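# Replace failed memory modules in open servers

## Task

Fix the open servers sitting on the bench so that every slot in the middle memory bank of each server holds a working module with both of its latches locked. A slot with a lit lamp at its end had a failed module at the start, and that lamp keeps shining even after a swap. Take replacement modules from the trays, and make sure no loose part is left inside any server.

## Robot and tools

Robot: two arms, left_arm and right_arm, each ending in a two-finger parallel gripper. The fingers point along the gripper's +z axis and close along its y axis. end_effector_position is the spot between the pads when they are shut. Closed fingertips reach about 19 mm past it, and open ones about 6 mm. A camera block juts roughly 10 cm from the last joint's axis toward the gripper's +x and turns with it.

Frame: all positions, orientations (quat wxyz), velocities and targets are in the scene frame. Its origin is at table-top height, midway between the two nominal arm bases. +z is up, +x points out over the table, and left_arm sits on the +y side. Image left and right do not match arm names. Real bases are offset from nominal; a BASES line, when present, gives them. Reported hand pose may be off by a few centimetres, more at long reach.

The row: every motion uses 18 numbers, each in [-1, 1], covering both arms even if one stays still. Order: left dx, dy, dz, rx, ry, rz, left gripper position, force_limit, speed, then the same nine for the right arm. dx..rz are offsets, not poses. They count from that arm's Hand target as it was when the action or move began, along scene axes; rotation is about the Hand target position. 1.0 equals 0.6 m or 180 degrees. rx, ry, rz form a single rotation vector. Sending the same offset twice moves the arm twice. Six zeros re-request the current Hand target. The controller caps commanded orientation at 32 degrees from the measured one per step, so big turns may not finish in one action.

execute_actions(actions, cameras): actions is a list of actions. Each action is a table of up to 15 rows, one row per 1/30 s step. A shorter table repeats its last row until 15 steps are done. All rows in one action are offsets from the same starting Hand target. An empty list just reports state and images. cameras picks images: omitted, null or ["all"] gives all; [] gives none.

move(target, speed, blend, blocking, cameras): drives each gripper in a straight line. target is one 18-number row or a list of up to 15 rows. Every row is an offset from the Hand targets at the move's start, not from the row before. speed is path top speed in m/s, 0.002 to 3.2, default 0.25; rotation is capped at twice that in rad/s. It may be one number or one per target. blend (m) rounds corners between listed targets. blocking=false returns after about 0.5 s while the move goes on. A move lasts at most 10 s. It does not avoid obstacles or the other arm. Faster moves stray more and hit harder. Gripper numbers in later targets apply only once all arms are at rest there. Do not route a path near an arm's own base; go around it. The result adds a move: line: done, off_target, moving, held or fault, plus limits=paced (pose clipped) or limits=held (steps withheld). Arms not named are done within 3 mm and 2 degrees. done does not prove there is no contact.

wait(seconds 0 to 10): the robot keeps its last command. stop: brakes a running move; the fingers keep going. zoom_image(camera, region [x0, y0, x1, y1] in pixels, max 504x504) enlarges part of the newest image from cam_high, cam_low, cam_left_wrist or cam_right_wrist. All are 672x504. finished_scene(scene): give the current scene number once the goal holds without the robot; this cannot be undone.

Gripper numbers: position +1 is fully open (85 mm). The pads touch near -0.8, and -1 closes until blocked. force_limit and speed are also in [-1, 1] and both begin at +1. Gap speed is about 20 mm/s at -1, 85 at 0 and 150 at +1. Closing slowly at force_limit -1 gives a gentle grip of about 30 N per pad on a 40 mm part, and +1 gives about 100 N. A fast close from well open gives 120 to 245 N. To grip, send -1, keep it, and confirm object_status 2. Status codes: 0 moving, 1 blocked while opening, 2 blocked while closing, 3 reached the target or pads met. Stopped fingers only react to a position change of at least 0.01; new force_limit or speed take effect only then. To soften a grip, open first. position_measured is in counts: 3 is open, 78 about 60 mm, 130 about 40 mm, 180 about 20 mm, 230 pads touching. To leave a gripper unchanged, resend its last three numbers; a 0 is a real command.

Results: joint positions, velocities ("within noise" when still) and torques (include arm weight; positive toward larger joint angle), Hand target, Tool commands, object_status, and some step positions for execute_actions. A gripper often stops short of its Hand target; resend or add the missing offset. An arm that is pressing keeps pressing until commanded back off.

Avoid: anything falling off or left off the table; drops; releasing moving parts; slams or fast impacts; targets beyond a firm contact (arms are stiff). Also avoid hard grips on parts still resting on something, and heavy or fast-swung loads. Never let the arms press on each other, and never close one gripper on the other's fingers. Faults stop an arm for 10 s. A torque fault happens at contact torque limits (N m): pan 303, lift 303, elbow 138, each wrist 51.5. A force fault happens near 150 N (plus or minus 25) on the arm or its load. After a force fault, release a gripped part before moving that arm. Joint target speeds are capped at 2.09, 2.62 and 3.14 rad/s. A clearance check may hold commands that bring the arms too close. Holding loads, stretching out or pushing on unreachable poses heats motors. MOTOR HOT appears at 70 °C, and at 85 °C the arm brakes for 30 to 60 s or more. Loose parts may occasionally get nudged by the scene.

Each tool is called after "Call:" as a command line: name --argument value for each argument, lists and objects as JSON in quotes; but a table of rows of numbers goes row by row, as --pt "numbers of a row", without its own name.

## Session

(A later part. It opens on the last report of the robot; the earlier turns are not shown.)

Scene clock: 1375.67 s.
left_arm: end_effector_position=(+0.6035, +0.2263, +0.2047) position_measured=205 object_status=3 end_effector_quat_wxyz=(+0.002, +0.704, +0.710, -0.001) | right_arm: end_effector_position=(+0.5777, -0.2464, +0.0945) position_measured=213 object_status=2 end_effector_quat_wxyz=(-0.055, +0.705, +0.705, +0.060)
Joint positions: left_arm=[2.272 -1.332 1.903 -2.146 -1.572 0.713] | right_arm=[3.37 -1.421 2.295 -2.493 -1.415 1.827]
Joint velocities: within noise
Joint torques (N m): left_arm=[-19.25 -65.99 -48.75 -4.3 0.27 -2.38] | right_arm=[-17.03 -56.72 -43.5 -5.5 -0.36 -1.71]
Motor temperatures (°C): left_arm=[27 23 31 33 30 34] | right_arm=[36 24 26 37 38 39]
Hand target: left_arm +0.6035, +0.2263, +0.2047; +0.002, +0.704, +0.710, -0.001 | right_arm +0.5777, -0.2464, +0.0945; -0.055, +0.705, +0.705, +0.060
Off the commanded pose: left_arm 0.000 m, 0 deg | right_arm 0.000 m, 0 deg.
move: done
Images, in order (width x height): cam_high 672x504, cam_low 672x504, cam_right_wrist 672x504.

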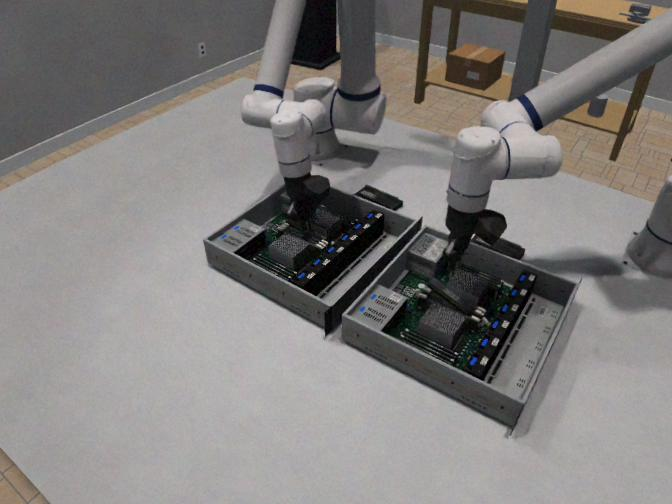

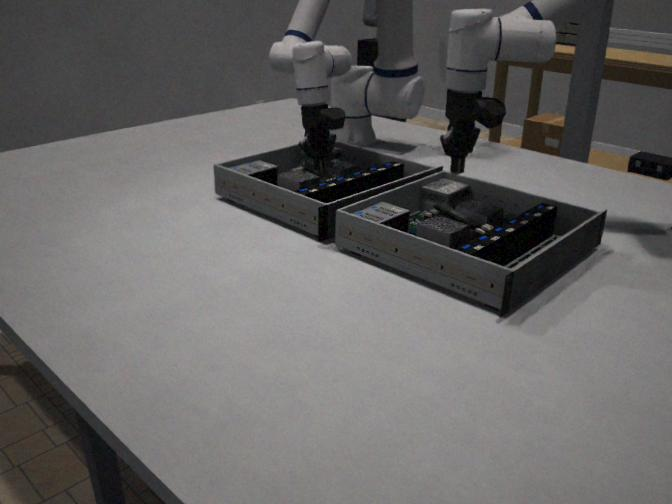

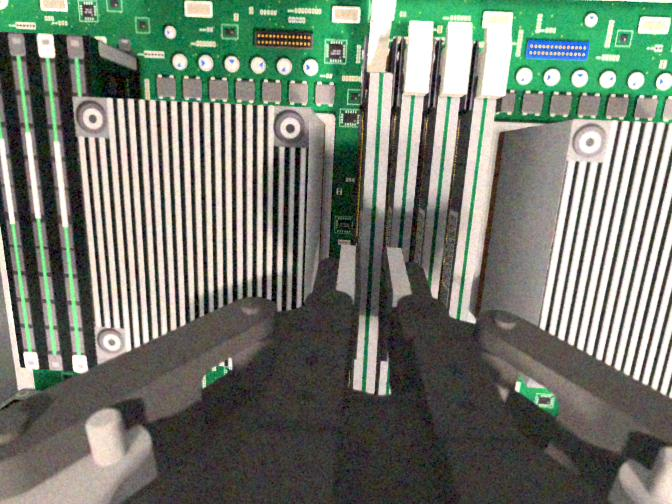

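Call:
move --target '[0,0,0.0,0,0,0,-0.6,-1,-1,0,0,-0.006,0,0,0,-1,-0.3,-1]' --speed 0.015 --cameras '["cam_right_wrist"]'

Call:
zoom_image --camera "cam_right_wrist" --region '[320, 40, 480, 160]'

Call:
move --target '[0,0,0.0,0,0,0,-0.6,-1,-1,0,0,-0.003,0,0,0,-1,-0.3,-1]' --speed 0.015 --cameras '["cam_right_wrist","cam_high"]'

Call:
zoom_image --camera "cam_high" --region '[270, 195, 340, 255]'

Scene clock: 1387.53 s.
left_arm: end_effector_position=(+0.6035, +0.2263, +0.2047) position_measured=205 object_status=3 end_effector_quat_wxyz=(+0.002, +0.704, +0.710, -0.001) | right_arm: end_effector_position=(+0.5777, -0.2464, +0.0911) position_measured=213 object_status=2 end_effector_quat_wxyz=(-0.055, +0.705, +0.705, +0.060) end_effector_velocity=(+0.000, +0.000, -0.002) end_effector_angular_velocity=(+0.001, +0.001, +0.000)
Joint positions: left_arm=[2.272 -1.332 1.903 -2.146 -1.572 0.713] | right_arm=[3.37 -1.415 2.298 -2.501 -1.415 1.827]
Joint velocities: left_arm=[within noise] | right_arm=[0 0.004 0.001 -0.005 0.001 0]
Joint torques (N m): left_arm=[-19.58 -65.44 -48.99 -4.39 -0.1 -2.62] | right_arm=[-15.41 -19.24 -20.16 -8.53 -3.69 -1.28]
Motor temperatures (°C): left_arm=[27 23 31 33 30 34] | right_arm=[36 24 26 37 38 39]
Hand target: left_arm +0.6035, +0.2263, +0.2047; +0.002, +0.704, +0.710, -0.001 | right_arm +0.5777, -0.2464, +0.0909; -0.055, +0.705, +0.705, +0.060
Off the commanded pose: left_arm 0.000 m, 0 deg | right_arm 0.000 m, 0 deg.
move: done
Images, in order (width x height): cam_right_wrist 672x504.

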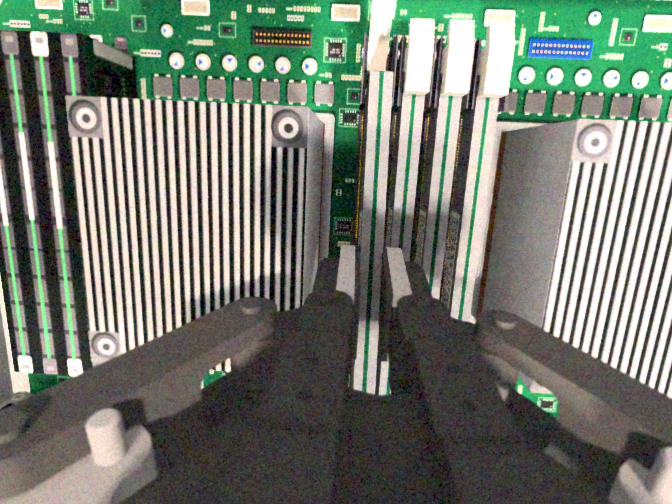

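Scaled by 3.150 from the camera's 672x504 image, which has a finer 960x720 frame.

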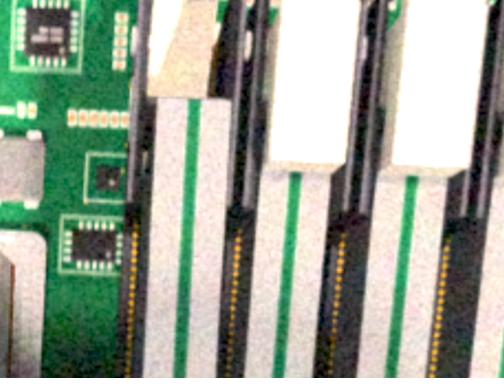

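Scene clock: 1388.23 s.
left_arm: end_effector_position=(+0.6035, +0.2263, +0.2047) position_measured=205 object_status=3 end_effector_quat_wxyz=(+0.002, +0.704, +0.710, -0.001) | right_arm: end_effector_position=(+0.5777, -0.2464, +0.0892) position_measured=213 object_status=2 end_effector_quat_wxyz=(-0.055, +0.705, +0.705, +0.060)
Joint positions: left_arm=[2.272 -1.332 1.903 -2.146 -1.572 0.713] | right_arm=[3.37 -1.412 2.299 -2.505 -1.415 1.827]
Joint velocities: within noise
Joint torques (N m): left_arm=[-18.73 -65.92 -48.3 -4.36 -0.08 -1.97] | right_arm=[-15.27 -17.44 -21.01 -8.53 -3.94 -1.57]
Motor temperatures (°C): left_arm=[27 23 31 33 30 34] | right_arm=[36 24 26 37 38 39]
Hand target: left_arm +0.6035, +0.2263, +0.2047; +0.002, +0.704, +0.710, -0.001 | right_arm +0.5777, -0.2464, +0.0891; -0.055, +0.705, +0.705, +0.060
Off the commanded pose: left_arm 0.000 m, 0 deg | right_arm 0.000 m, 0 deg.
move: done
Images, in order (width x height): cam_high 672x504, cam_right_wrist 672x504.

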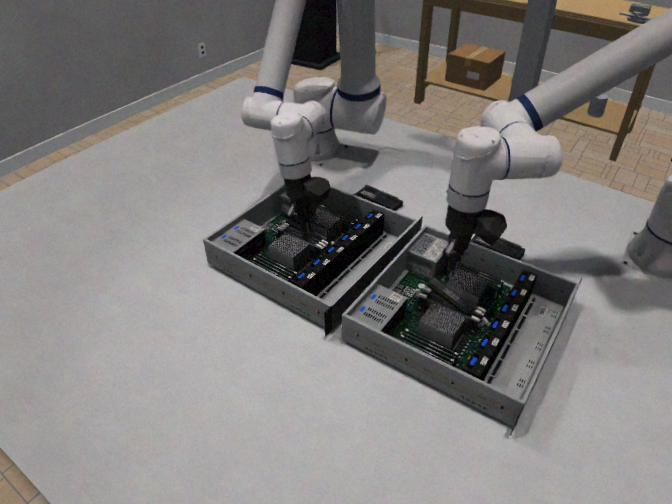

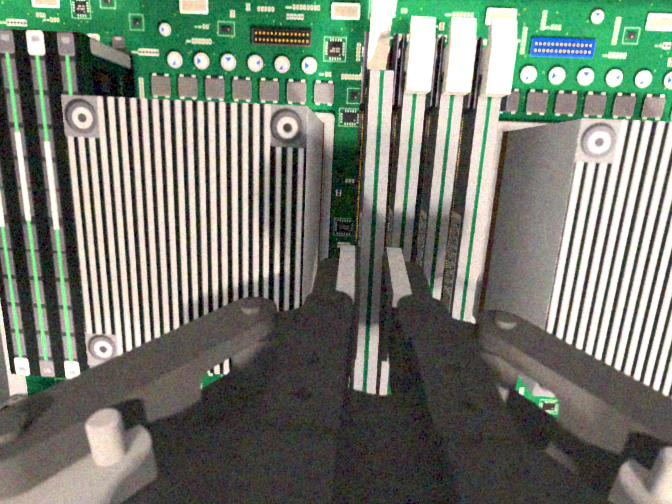

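Scaled by 7.200 from the camera's 672x504 image, which has a finer 960x720 frame.

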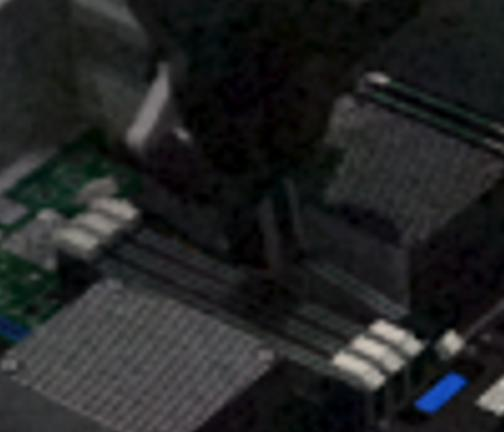

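Call:
move --target '[0,0,0.0,0,0,0,-0.6,-1,-1,0,0,-0.004,0,0,0,-1,-0.3,-1]' --speed 0.01 --cameras '["cam_right_wrist"]'

Call:
zoom_image --camera "cam_right_wrist" --region '[320, 40, 480, 160]'

Call:
zoom_image --camera "cam_right_wrist" --region '[320, 150, 480, 270]'

Scene clock: 1398.03 s.
left_arm: end_effector_position=(+0.6035, +0.2263, +0.2047) position_measured=205 object_status=3 end_effector_quat_wxyz=(+0.002, +0.704, +0.710, -0.001) | right_arm: end_effector_position=(+0.5777, -0.2464, +0.0868) position_measured=213 object_status=2 end_effector_quat_wxyz=(-0.055, +0.705, +0.705, +0.060)
Joint positions: left_arm=[2.272 -1.332 1.903 -2.146 -1.572 0.713] | right_arm=[3.37 -1.408 2.3 -2.51 -1.415 1.827]
Joint velocities: within noise
Joint torques (N m): left_arm=[-19.31 -66.94 -48.69 -3.82 0.03 -2.35] | right_arm=[-17.97 -17.12 -22.18 -9.7 -3.31 -0.85]
Motor temperatures (°C): left_arm=[27 23 31 33 30 34] | right_arm=[36 24 26 37 38 39]
Hand target: left_arm +0.6035, +0.2263, +0.2047; +0.002, +0.704, +0.710, -0.001 | right_arm +0.5777, -0.2464, +0.0867; -0.055, +0.705, +0.705, +0.060
Off the commanded pose: left_arm 0.000 m, 0 deg | right_arm 0.000 m, 0 deg.
move: done
Images, in order (width x height): cam_right_wrist 672x504.

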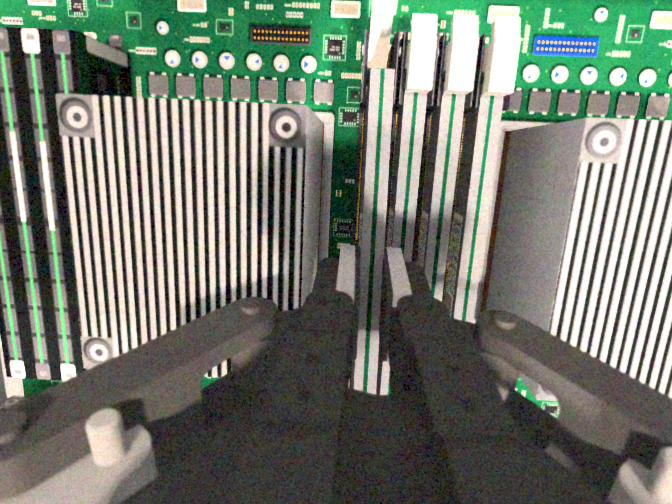

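Scaled by 3.150 from the camera's 672x504 image, which has a finer 960x720 frame.

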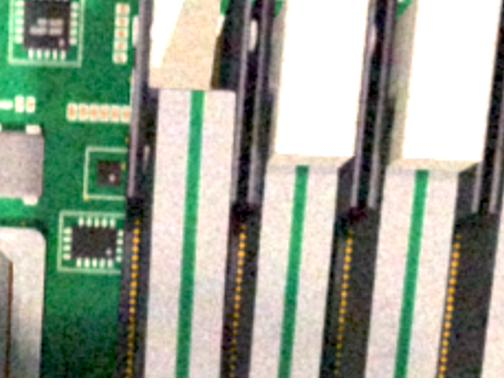

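Scaled by 3.150 from the camera's 672x504 image, which has a finer 960x720 frame.

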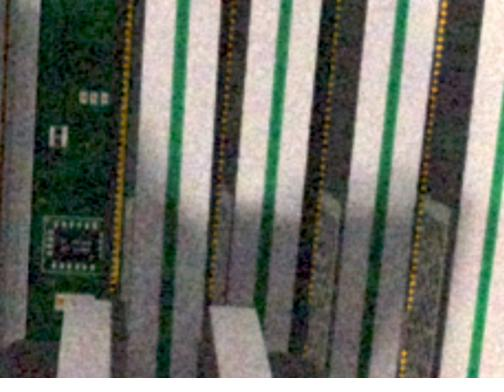

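Call:
move --pt "0 0 0.0 0 0 0 -0.6 -1 -1 0 0 0.0 0 0 0 -0.6 -1 -1" --pt "0 0 0.0 0 0 0 -0.6 -1 -1 0 -0.008 0.06 0 0 0 -0.6 -1 -1" --pt "0 0 0.0 0 0 0 -0.6 -1 -1 0 -0.14 0.13 -0.05 0 0 -0.6 -1 -1" --speed 0.1 --cameras '["cam_right_wrist","cam_high"]'

Call:
zoom_image --camera "cam_right_wrist" --region '[310, 100, 470, 220]'

Call:
zoom_image --camera "cam_right_wrist" --region '[310, 0, 470, 120]'

Call:
zoom_image --camera "cam_high" --region '[270, 195, 340, 255]'

Scene clock: 1425.53 s.
left_arm: end_effector_position=(+0.6035, +0.2263, +0.2047) position_measured=205 object_status=3 end_effector_quat_wxyz=(+0.002, +0.704, +0.710, -0.001) | right_arm: end_effector_position=(+0.5777, -0.3303, +0.1646) position_measured=205 object_status=3 end_effector_quat_wxyz=(+0.000, +0.707, +0.707, +0.004)
Joint positions: left_arm=[2.272 -1.332 1.903 -2.146 -1.572 0.713] | right_arm=[3.3 -1.572 2.269 -2.275 -1.566 1.752]
Joint velocities: within noise
Joint torques (N m): left_arm=[-19.93 -66.77 -47.99 -4.46 -0.4 -1.81] | right_arm=[-18.49 -48.26 -46.77 -2.18 -4.13 -1.14]
Motor temperatures (°C): left_arm=[26 23 30 33 30 33] | right_arm=[36 24 26 37 38 38]
Hand target: left_arm +0.6035, +0.2263, +0.2047; +0.002, +0.704, +0.710, -0.001 | right_arm +0.5777, -0.3304, +0.1647; +0.000, +0.707, +0.707, +0.004
Off the commanded pose: left_arm 0.000 m, 0 deg | right_arm 0.000 m, 0 deg.
move: done
Images, in order (width x height): cam_high 672x504, cam_right_wrist 672x504.

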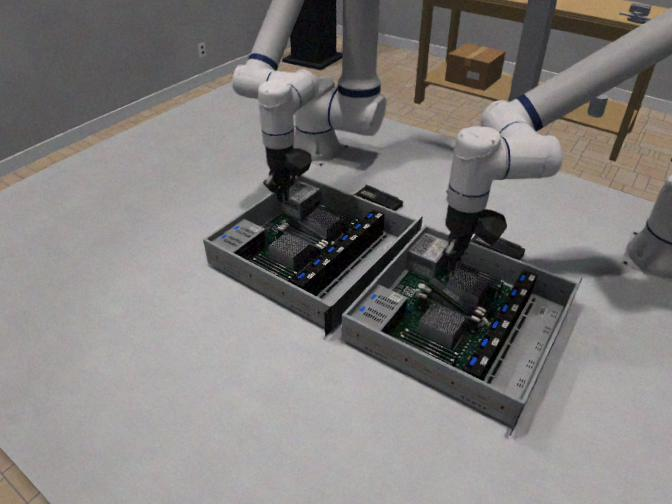

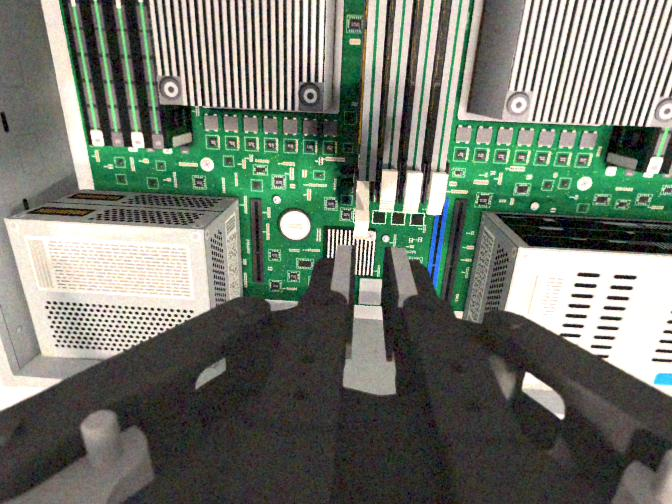

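Scaled by 3.150 from the camera's 672x504 image, which has a finer 960x720 frame.

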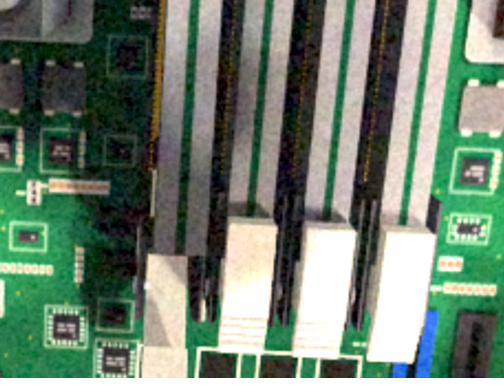

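Scaled by 3.150 from the camera's 672x504 image, which has a finer 960x720 frame.

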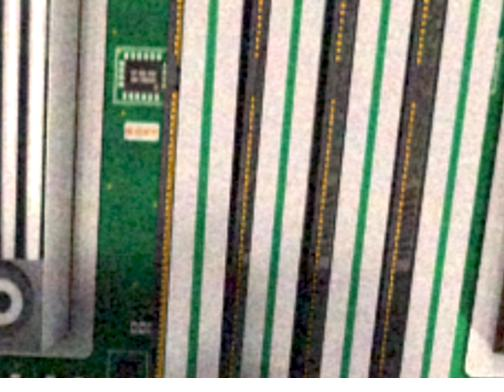

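Scaled by 7.200 from the camera's 672x504 image, which has a finer 960x720 frame.

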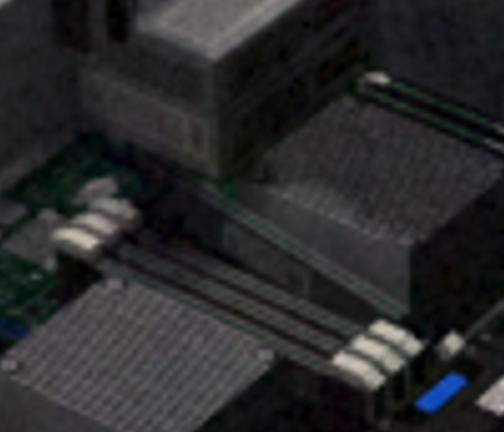

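Call:
move --pt "0 0 0.0 0 0 0 -0.6 -1 -1 0 0.03 -0.02 0 0 0 -1 -1 -1" --pt "0 0 0.0 0 0 0 -0.6 -1 -1 0 0.0653 -0.083 0 0 0 -1 -1 -1" --speed 0.08 --cameras '["cam_right_wrist","cam_high"]'

Call:
zoom_image --camera "cam_right_wrist" --region '[310, 100, 470, 300]'

Call:
zoom_image --camera "cam_high" --region '[270, 195, 340, 255]'

Scene clock: 1466.90 s.
left_arm: end_effector_position=(+0.6035, +0.2263, +0.2047) position_measured=205 object_status=3 end_effector_quat_wxyz=(+0.002, +0.704, +0.710, -0.001) | right_arm: end_effector_position=(+0.5777, -0.2913, +0.1150) position_measured=230 object_status=3 end_effector_quat_wxyz=(+0.000, +0.707, +0.707, +0.004)
Joint positions: left_arm=[2.272 -1.332 1.903 -2.146 -1.572 0.713] | right_arm=[3.367 -1.468 2.277 -2.387 -1.567 1.82]
Joint velocities: within noise
Joint torques (N m): left_arm=[-18.93 -63.78 -46.96 -4.32 -0.2 -1.8] | right_arm=[13.74 -34.52 -25.93 -7.33 -4.14 2.22]
Motor temperatures (°C): left_arm=[26 23 30 33 30 33] | right_arm=[36 24 26 37 37 38]
Hand target: left_arm +0.6035, +0.2263, +0.2047; +0.002, +0.704, +0.710, -0.001 | right_arm +0.5777, -0.2913, +0.1149; +0.000, +0.707, +0.707, +0.004
Off the commanded pose: left_arm 0.000 m, 0 deg | right_arm 0.000 m, 0 deg.
move: done
Images, in order (width x height): cam_high 672x504, cam_right_wrist 672x504.

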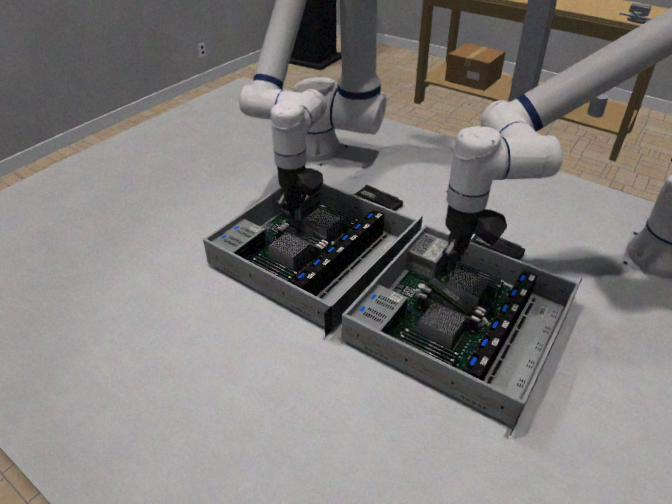

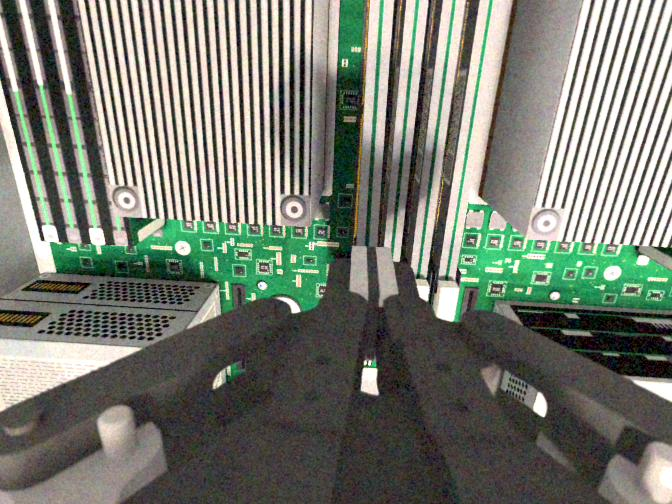

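Scaled by 2.520 from the camera's 672x504 image, which has a finer 960x720 frame.

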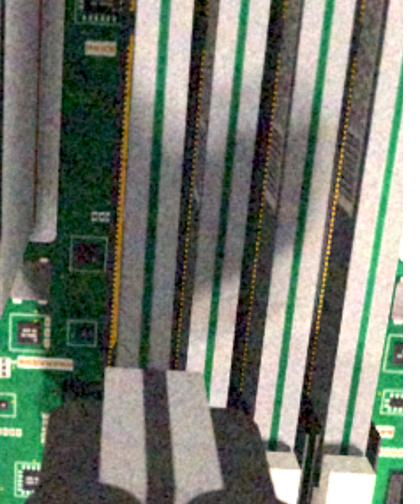

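Scaled by 7.200 from the camera's 672x504 image, which has a finer 960x720 frame.

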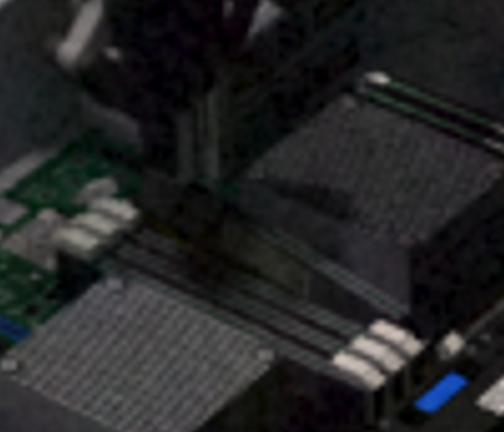

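Call:
move --target '[0,0,0.0,0,0,0,-0.6,-1,-1,0,0,-0.02,0,0,0,-1,-1,-1]' --speed 0.02 --cameras '[]'

Call:
move --target '[0,0,0.0,0,0,0,-0.6,-1,-1,0,0,-0.004,0,0,0,-1,-1,-1]' --speed 0.01 --cameras '["cam_high"]'

Call:
zoom_image --camera "cam_high" --region '[270, 195, 340, 255]'

Scene clock: 1480.57 s.
left_arm: end_effector_position=(+0.6035, +0.2263, +0.2047) position_measured=205 object_status=3 end_effector_quat_wxyz=(+0.002, +0.704, +0.710, -0.001) | right_arm: end_effector_position=(+0.5789, -0.2911, +0.1109) position_measured=230 object_status=3 end_effector_quat_wxyz=(+0.001, +0.707, +0.707, +0.005)
Joint positions: left_arm=[2.272 -1.332 1.903 -2.146 -1.572 0.713] | right_arm=[3.367 -1.461 2.28 -2.4 -1.567 1.82]
Joint velocities: within noise
Joint torques (N m): left_arm=[-17.96 -64.42 -47.54 -4.27 -0.13 -2.07] | right_arm=[-1.29 -46.23 -34.62 -4.34 -1.21 0.05]
Motor temperatures (°C): left_arm=[26 23 30 33 30 33] | right_arm=[36 24 26 37 37 38]
Hand target: left_arm +0.6035, +0.2263, +0.2047; +0.002, +0.704, +0.710, -0.001 | right_arm +0.5789, -0.2911, +0.1109; +0.001, +0.707, +0.707, +0.005 (not the last commanded pose)
Tool commands: left_gripper/position=-0.6 left_gripper/force_limit=-1.0 left_gripper/speed=-1.0 right_gripper/position=-1.0 right_gripper/force_limit=-1.0 right_gripper/speed=-1.0
Off the commanded pose: left_arm 0.000 m, 0 deg | right_arm 0.008 m, 0 deg.
FORCE FAULT: contact force on the right arm reached its limit, and that arm stopped. The contact can be on any part of that arm, not only on its tool. That arm's remaining commands of this call were not run. That arm is still stopped at the end of this call. That arm stays stopped for about 10 more seconds. Until then a move that you send moves the other arm only, and its call returns only when the move has ended. Once the stop has ended, the next robot result says so. If the stop ends while you think or write, that arm runs what you send next, counted from a new Hand target: where the arm stands when the stop ends. While its stop runs, that arm takes no new command, but its gripper still runs the gripper command that each later call begins with. Until it ends, the stop uses up actions while you think or wait. An arm that is not stopped still takes commands.
move: fault (right_arm)
No camera images: "cameras" was empty.

not run: an earlier result of this reply reported a stop or a fault. Calls in your next reply go to the robot.

Scaled by 7.200 from the camera's 672x504 image, which has a finer 960x720 frame.

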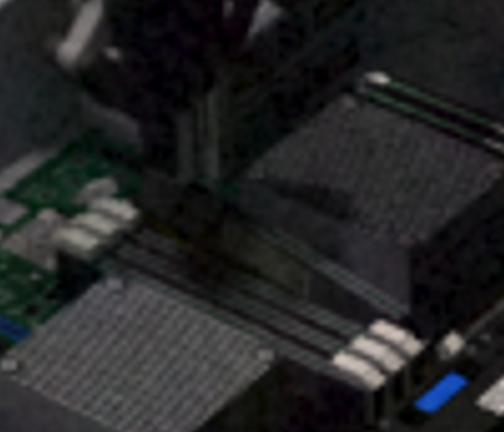

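Call:
wait --seconds 7 --cameras '[]'

Call:
move --pt "0 0 0.0 0 0 0 -0.6 -1 -1 0 0 0.03 0 0 0 -1 -1 -1" --pt "0 0 0.0 0 0 0 -0.6 -1 -1 0 -0.07 0.03 0 0 0 -1 -1 -1" --cameras '["cam_right_wrist"]'

Call:
zoom_image --camera "cam_right_wrist" --region '[320, 140, 460, 250]'

Call:
zoom_image --camera "cam_right_wrist" --region '[320, 0, 460, 150]'

Scene clock: 1527.13 s.
left_arm: end_effector_position=(+0.6035, +0.2263, +0.2047) position_measured=205 object_status=3 end_effector_quat_wxyz=(+0.002, +0.704, +0.710, -0.001) | right_arm: end_effector_position=(+0.5789, -0.2911, +0.1109) position_measured=230 object_status=3 end_effector_quat_wxyz=(+0.001, +0.707, +0.707, +0.005)
Joint positions: left_arm=[2.272 -1.332 1.903 -2.146 -1.572 0.713] | right_arm=[3.367 -1.461 2.28 -2.4 -1.567 1.82]
Joint velocities: within noise
Joint torques (N m): left_arm=[-17.5 -66.2 -45.8 -4.4 0.01 -1.45] | right_arm=[-0.17 -41.59 -34 -4.94 -1.27 0.26]
Motor temperatures (°C): left_arm=[26 23 30 33 30 33] | right_arm=[36 24 26 37 37 38]
Hand target: left_arm +0.6035, +0.2263, +0.2047; +0.002, +0.704, +0.710, -0.001 | right_arm +0.5789, -0.2911, +0.1109; +0.001, +0.707, +0.707, +0.005 (not the last commanded pose)
Tool commands: left_gripper/position=-0.6 left_gripper/force_limit=-1.0 left_gripper/speed=-1.0 right_gripper/position=-1.0 right_gripper/force_limit=-1.0 right_gripper/speed=-1.0
Off the commanded pose: left_arm 0.000 m, 0 deg | right_arm 0.008 m, 0 deg.
FORCE FAULT, CONTINUED: the right arm's stop, for the force fault that an earlier result reported, is over. The rest of the stop counts as 20 of the actions that you can send in this scene. That arm's target is now where it stood when the stop ended, not its last command. That arm accepts commands again.
wait: 7.00 s; at rest from the start
No camera images: "cameras" was empty.

Scene clock: 1528.13 s.
left_arm: end_effector_position=(+0.6035, +0.2263, +0.2047) position_measured=205 object_status=3 end_effector_quat_wxyz=(+0.002, +0.704, +0.710, -0.001) | right_arm: end_effector_position=(+0.5789, -0.3329, +0.1289) position_measured=230 object_status=3 end_effector_quat_wxyz=(+0.001, +0.707, +0.707, +0.005)
Joint positions: left_arm=[2.272 -1.332 1.903 -2.146 -1.572 0.713] | right_arm=[3.295 -1.522 2.303 -2.362 -1.567 1.748]
Joint velocities: within noise
Joint torques (N m): left_arm=[-16.59 -67.26 -46.71 -4.01 0 -1.5] | right_arm=[-12.76 -48.94 -26.2 -2.54 0.99 -1.53]
Motor temperatures (°C): left_arm=[26 23 30 33 30 33] | right_arm=[36 24 26 37 37 38]
Hand target: left_arm +0.6035, +0.2263, +0.2047; +0.002, +0.704, +0.710, -0.001 | right_arm +0.5789, -0.3331, +0.1289; +0.001, +0.707, +0.707, +0.005
Off the commanded pose: left_arm 0.000 m, 0 deg | right_arm 0.000 m, 0 deg.
move: done
Images, in order (width x height): cam_right_wrist 672x504.

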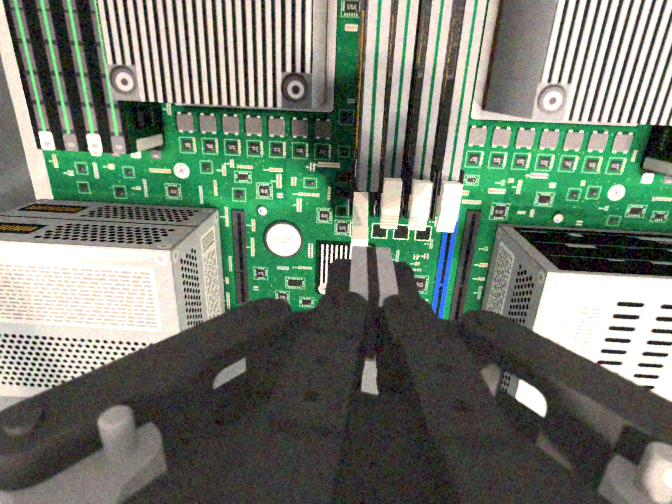

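Scaled by 3.600 from the camera's 672x504 image, which has a finer 960x720 frame.

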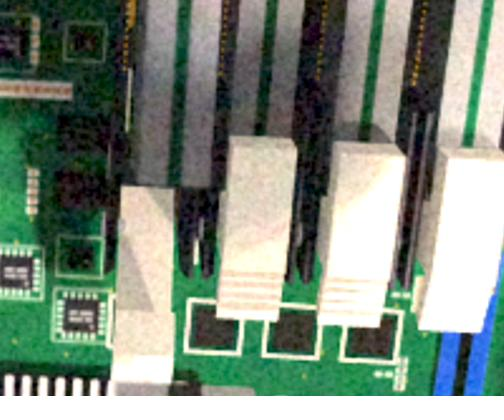

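Scaled by 3.360 from the camera's 672x504 image, which has a finer 960x720 frame.

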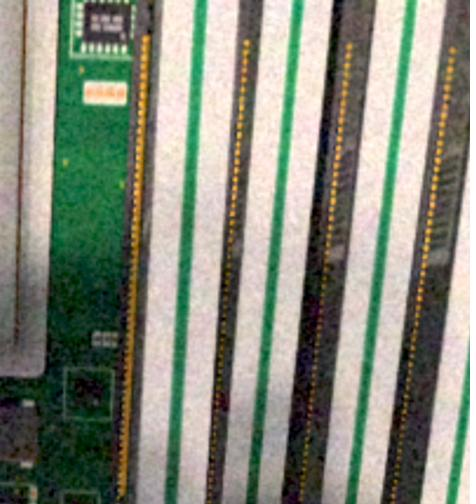

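Call:
move --pt "0 0 0.0 0 0 0 -0.6 -1 -1 -0.002 0.08 0.04 -0.036 0 0 -0.5 -1 -1" --pt "0 0 0.0 0 0 0 -0.6 -1 -1 -0.002 0.1485 0.02 -0.072 0 0 -0.5 -1 -1" --pt "0 0 0.0 0 0 0 -0.6 -1 -1 -0.002 0.1485 -0.058 -0.072 0 0 -0.5 -1 -1" --speed 0.08 --cameras '["cam_right_wrist","cam_high","cam_low"]'

Call:
zoom_image --camera "cam_right_wrist" --region '[310, 150, 460, 300]'

Call:
zoom_image --camera "cam_high" --region '[270, 195, 340, 255]'

Scene clock: 1562.47 s.
left_arm: end_effector_position=(+0.6035, +0.2263, +0.2047) position_measured=205 object_status=3 end_effector_quat_wxyz=(+0.002, +0.704, +0.710, -0.001) | right_arm: end_effector_position=(+0.5777, -0.2440, +0.0942) position_measured=192 object_status=3 end_effector_quat_wxyz=(+0.081, +0.702, +0.703, -0.074)
Joint positions: left_arm=[2.272 -1.332 1.903 -2.146 -1.572 0.713] | right_arm=[3.538 -1.35 2.172 -2.31 -1.776 1.998]
Joint velocities: within noise
Joint torques (N m): left_arm=[-16.58 -66.13 -46.09 -4.12 -0.2 -1.54] | right_arm=[12.45 -41.75 -23.38 -6.87 -4.89 2.46]
Motor temperatures (°C): left_arm=[26 23 30 33 30 33] | right_arm=[36 24 26 37 37 38]
Hand target: left_arm +0.6035, +0.2263, +0.2047; +0.002, +0.704, +0.710, -0.001 | right_arm +0.5777, -0.2440, +0.0941; +0.081, +0.702, +0.703, -0.074
Off the commanded pose: left_arm 0.000 m, 0 deg | right_arm 0.000 m, 0 deg.
move: done
Images, in order (width x height): cam_high 672x504, cam_low 672x504, cam_right_wrist 672x504.

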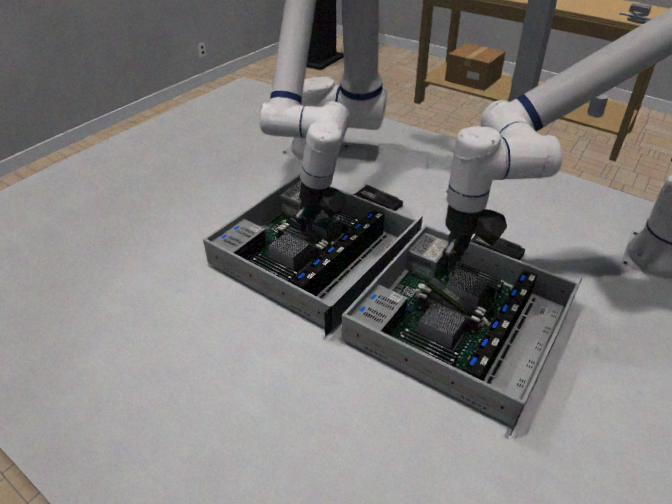

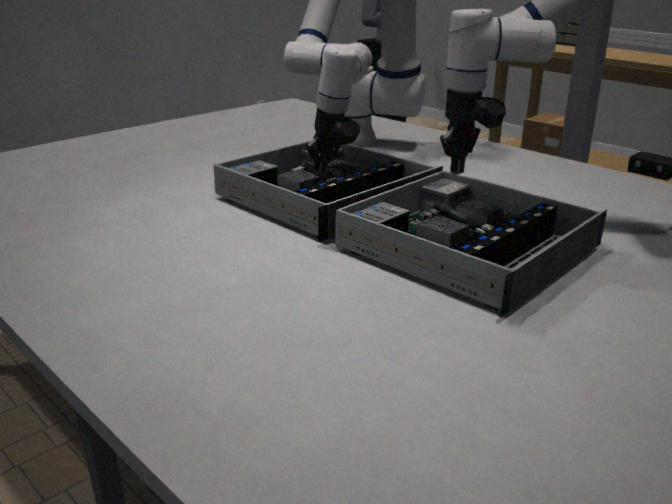

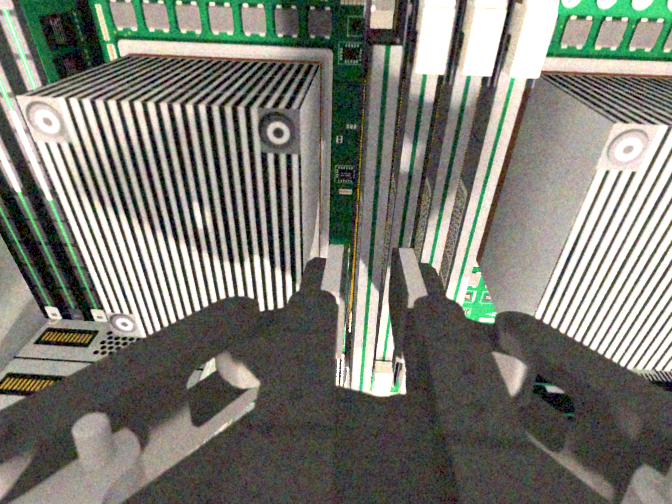

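Scaled by 3.360 from the camera's 672x504 image, which has a finer 960x720 frame.

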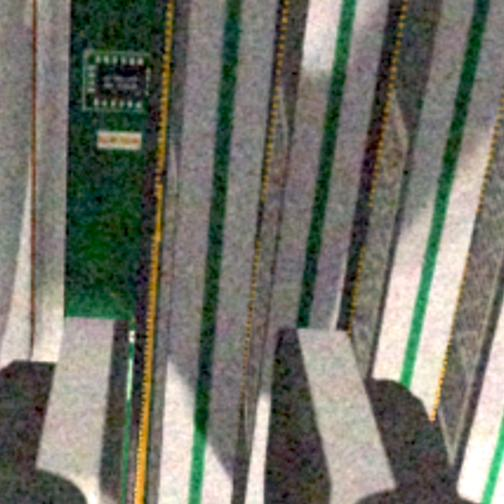

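Scaled by 7.200 from the camera's 672x504 image, which has a finer 960x720 frame.

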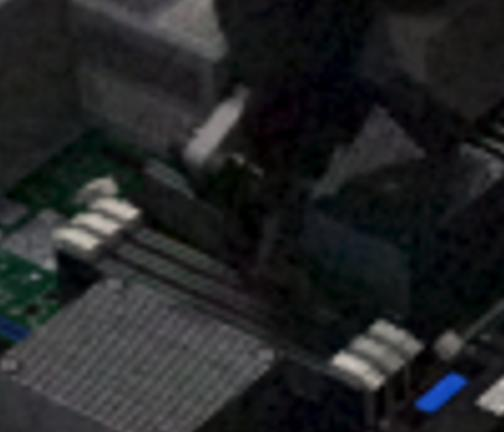

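Call:
move --pt "0 0 0.0 0 0 0 -0.6 -1 -1 0 0 0 0 0 0 -1 -0.3 -1" --pt "0 0 0.0 0 0 0 -0.6 -1 -1 0 0 0.05 0 0 0 -1 -0.3 -1" --pt "0 0 0.0 0 0 0 -0.6 -1 -1 -0.002 0 0.075 0.072 0 -0.006 -1 -0.3 -1" --speed 0.08 --cameras '["cam_right_wrist","cam_high","cam_low"]'

Call:
zoom_image --camera "cam_high" --region '[270, 185, 370, 265]'

Call:
zoom_image --camera "cam_low" --region '[280, 120, 380, 200]'

Scene clock: 1578.73 s.
left_arm: end_effector_position=(+0.6035, +0.2263, +0.2047) position_measured=205 object_status=3 end_effector_quat_wxyz=(+0.002, +0.704, +0.710, -0.001) | right_arm: end_effector_position=(+0.5765, -0.2440, +0.1391) position_measured=230 object_status=3 end_effector_quat_wxyz=(+0.001, +0.713, +0.701, +0.005)
Joint positions: left_arm=[2.272 -1.332 1.903 -2.146 -1.572 0.713] | right_arm=[3.445 -1.465 2.214 -2.329 -1.568 1.917]
Joint velocities: within noise
Joint torques (N m): left_arm=[-14.5 -65.85 -46.07 -4.19 0.03 -1.26] | right_arm=[-16.86 -55.06 -26.41 -7.53 1.56 -1.3]
Motor temperatures (°C): left_arm=[26 23 30 33 30 33] | right_arm=[36 24 26 37 37 38]
Hand target: left_arm +0.6035, +0.2263, +0.2047; +0.002, +0.704, +0.710, -0.001 | right_arm +0.5765, -0.2440, +0.1391; +0.001, +0.713, +0.701, +0.005
Off the commanded pose: left_arm 0.000 m, 0 deg | right_arm 0.000 m, 0 deg.
move: done
Images, in order (width x height): cam_high 672x504, cam_low 672x504, cam_right_wrist 672x504.

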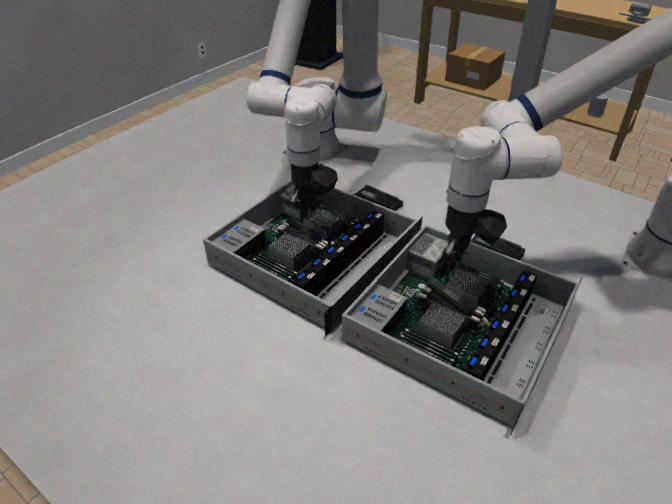

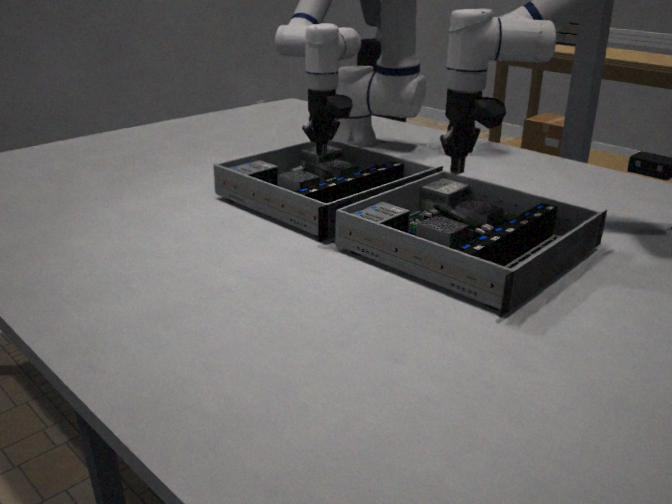

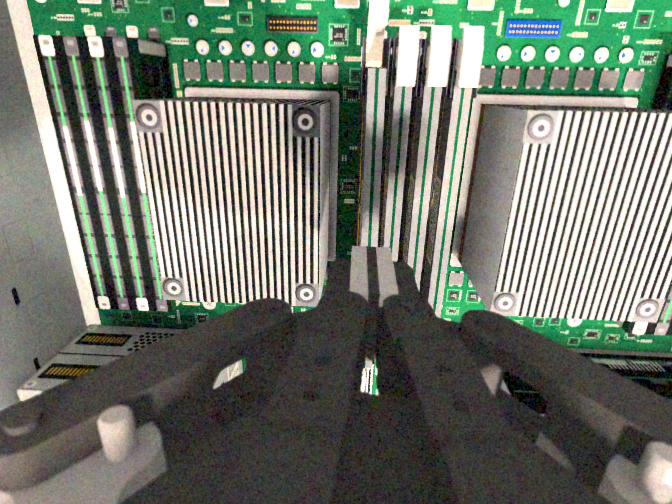

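Scaled by 5.040 from the camera's 672x504 image, which has a finer 960x720 frame.

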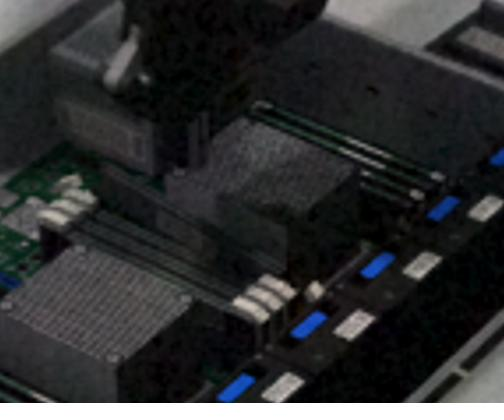

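Scaled by 5.040 from the camera's 672x504 image, which has a finer 960x720 frame.

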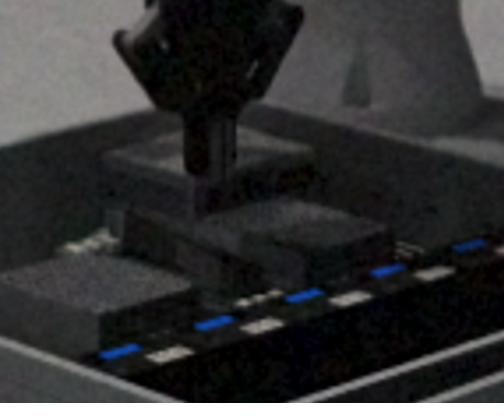

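Call:
move --pt "0 0 0.0 0 0 0 -0.6 -1 -1 0.002 0 0 -0.072 0 0.006 -0.5 -1 -1" --pt "0 0 0.0 0 0 0 -0.6 -1 -1 0.002 0 -0.0885 -0.072 0 0.006 -0.5 -1 -1" --speed 0.06 --cameras '[]'

Call:
move --pt "0 0 0.0 0 0 0 -0.6 -1 -1 0 0 0 0 0 0 -1 -0.3 -1" --pt "0 0 0.0 0 0 0 -0.6 -1 -1 0 0 0.05 0 0 0 -1 -0.3 -1" --pt "0 0 0.0 0 0 0 -0.6 -1 -1 -0.002 0 0.09 0.072 0 -0.006 -1 -0.3 -1" --speed 0.08 --cameras '["cam_right_wrist","cam_high","cam_low"]'

Call:
zoom_image --camera "cam_high" --region '[270, 185, 370, 265]'

Call:
zoom_image --camera "cam_low" --region '[280, 120, 380, 200]'

Scene clock: 1599.87 s.
left_arm: end_effector_position=(+0.6035, +0.2263, +0.2047) position_measured=205 object_status=3 end_effector_quat_wxyz=(+0.002, +0.704, +0.710, -0.001) | right_arm: end_effector_position=(+0.5777, -0.2439, +0.0862) position_measured=192 object_status=3 end_effector_quat_wxyz=(+0.081, +0.702, +0.703, -0.074)
Joint positions: left_arm=[2.272 -1.332 1.903 -2.146 -1.572 0.713] | right_arm=[3.538 -1.338 2.177 -2.327 -1.776 1.998]
Joint velocities: within noise
Joint torques (N m): left_arm=[-13.7 -63.54 -44.67 -4.2 -0.03 -1.09] | right_arm=[11.3 -38.29 -22.02 -7.44 -4.06 1.8]
Motor temperatures (°C): left_arm=[26 23 30 33 30 33] | right_arm=[36 24 26 36 37 38]
Hand target: left_arm +0.6035, +0.2263, +0.2047; +0.002, +0.704, +0.710, -0.001 | right_arm +0.5777, -0.2440, +0.0860; +0.081, +0.702, +0.703, -0.074
Off the commanded pose: left_arm 0.000 m, 0 deg | right_arm 0.000 m, 0 deg.
move: done
No camera images: "cameras" was empty.

Scene clock: 1602.87 s.
left_arm: end_effector_position=(+0.6035, +0.2263, +0.2047) position_measured=205 object_status=3 end_effector_quat_wxyz=(+0.002, +0.704, +0.710, -0.001) | right_arm: end_effector_position=(+0.5765, -0.2440, +0.1400) position_measured=230 object_status=3 end_effector_quat_wxyz=(+0.001, +0.713, +0.701, +0.005)
Joint positions: left_arm=[2.272 -1.332 1.903 -2.146 -1.572 0.713] | right_arm=[3.445 -1.466 2.213 -2.327 -1.568 1.917]
Joint velocities: within noise
Joint torques (N m): left_arm=[-14.81 -65.15 -45.41 -4.06 -0.13 -1] | right_arm=[-17.75 -58.48 -25.83 -7.19 2.03 -1.25]
Motor temperatures (°C): left_arm=[26 23 30 33 30 33] | right_arm=[36 24 26 36 37 38]
Hand target: left_arm +0.6035, +0.2263, +0.2047; +0.002, +0.704, +0.710, -0.001 | right_arm +0.5765, -0.2440, +0.1400; +0.001, +0.713, +0.701, +0.005
Off the commanded pose: left_arm 0.000 m, 0 deg | right_arm 0.000 m, 0 deg.
move: done
Images, in order (width x height): cam_high 672x504, cam_low 672x504, cam_right_wrist 672x504.

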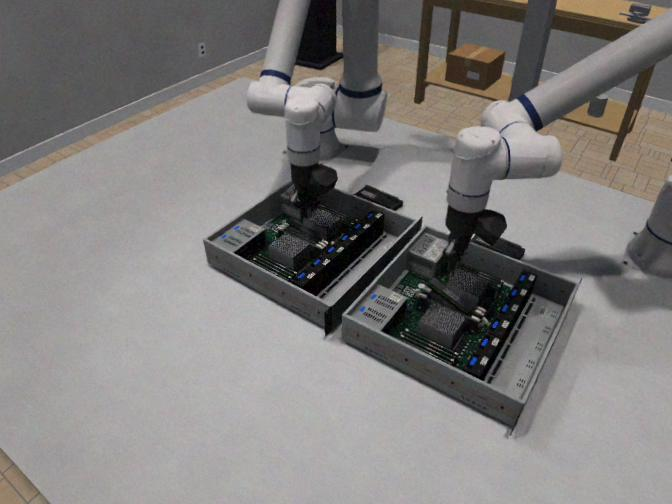

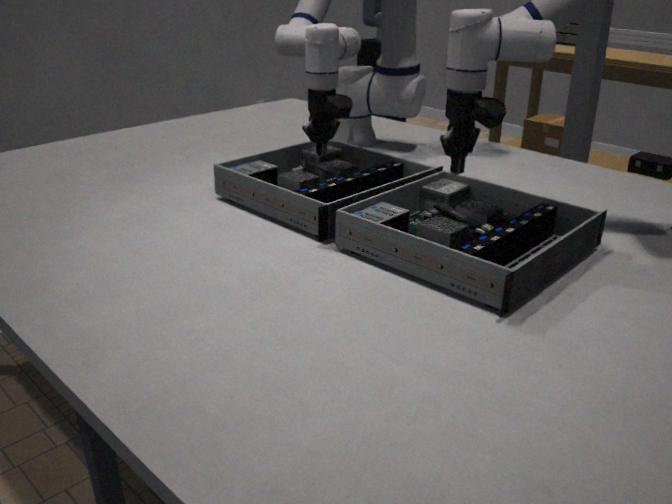

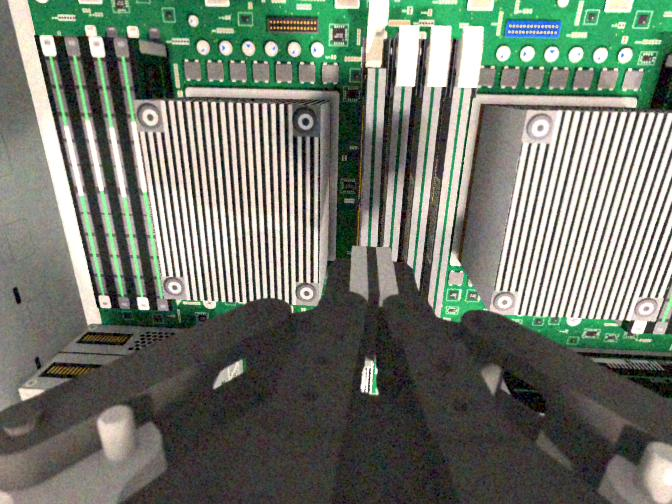

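Scaled by 5.040 from the camera's 672x504 image, which has a finer 960x720 frame.

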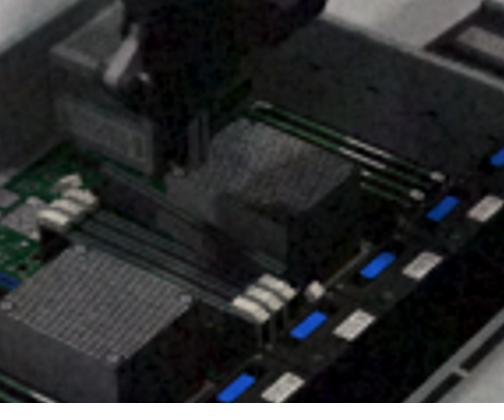

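Scaled by 5.040 from the camera's 672x504 image, which has a finer 960x720 frame.

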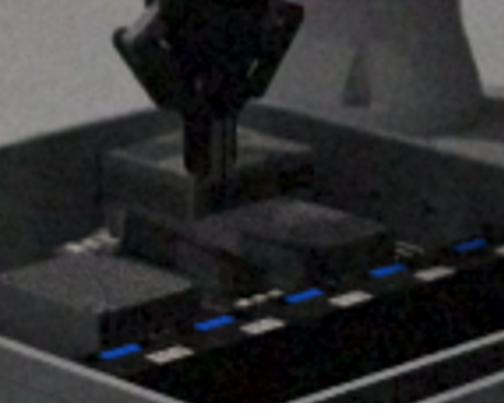

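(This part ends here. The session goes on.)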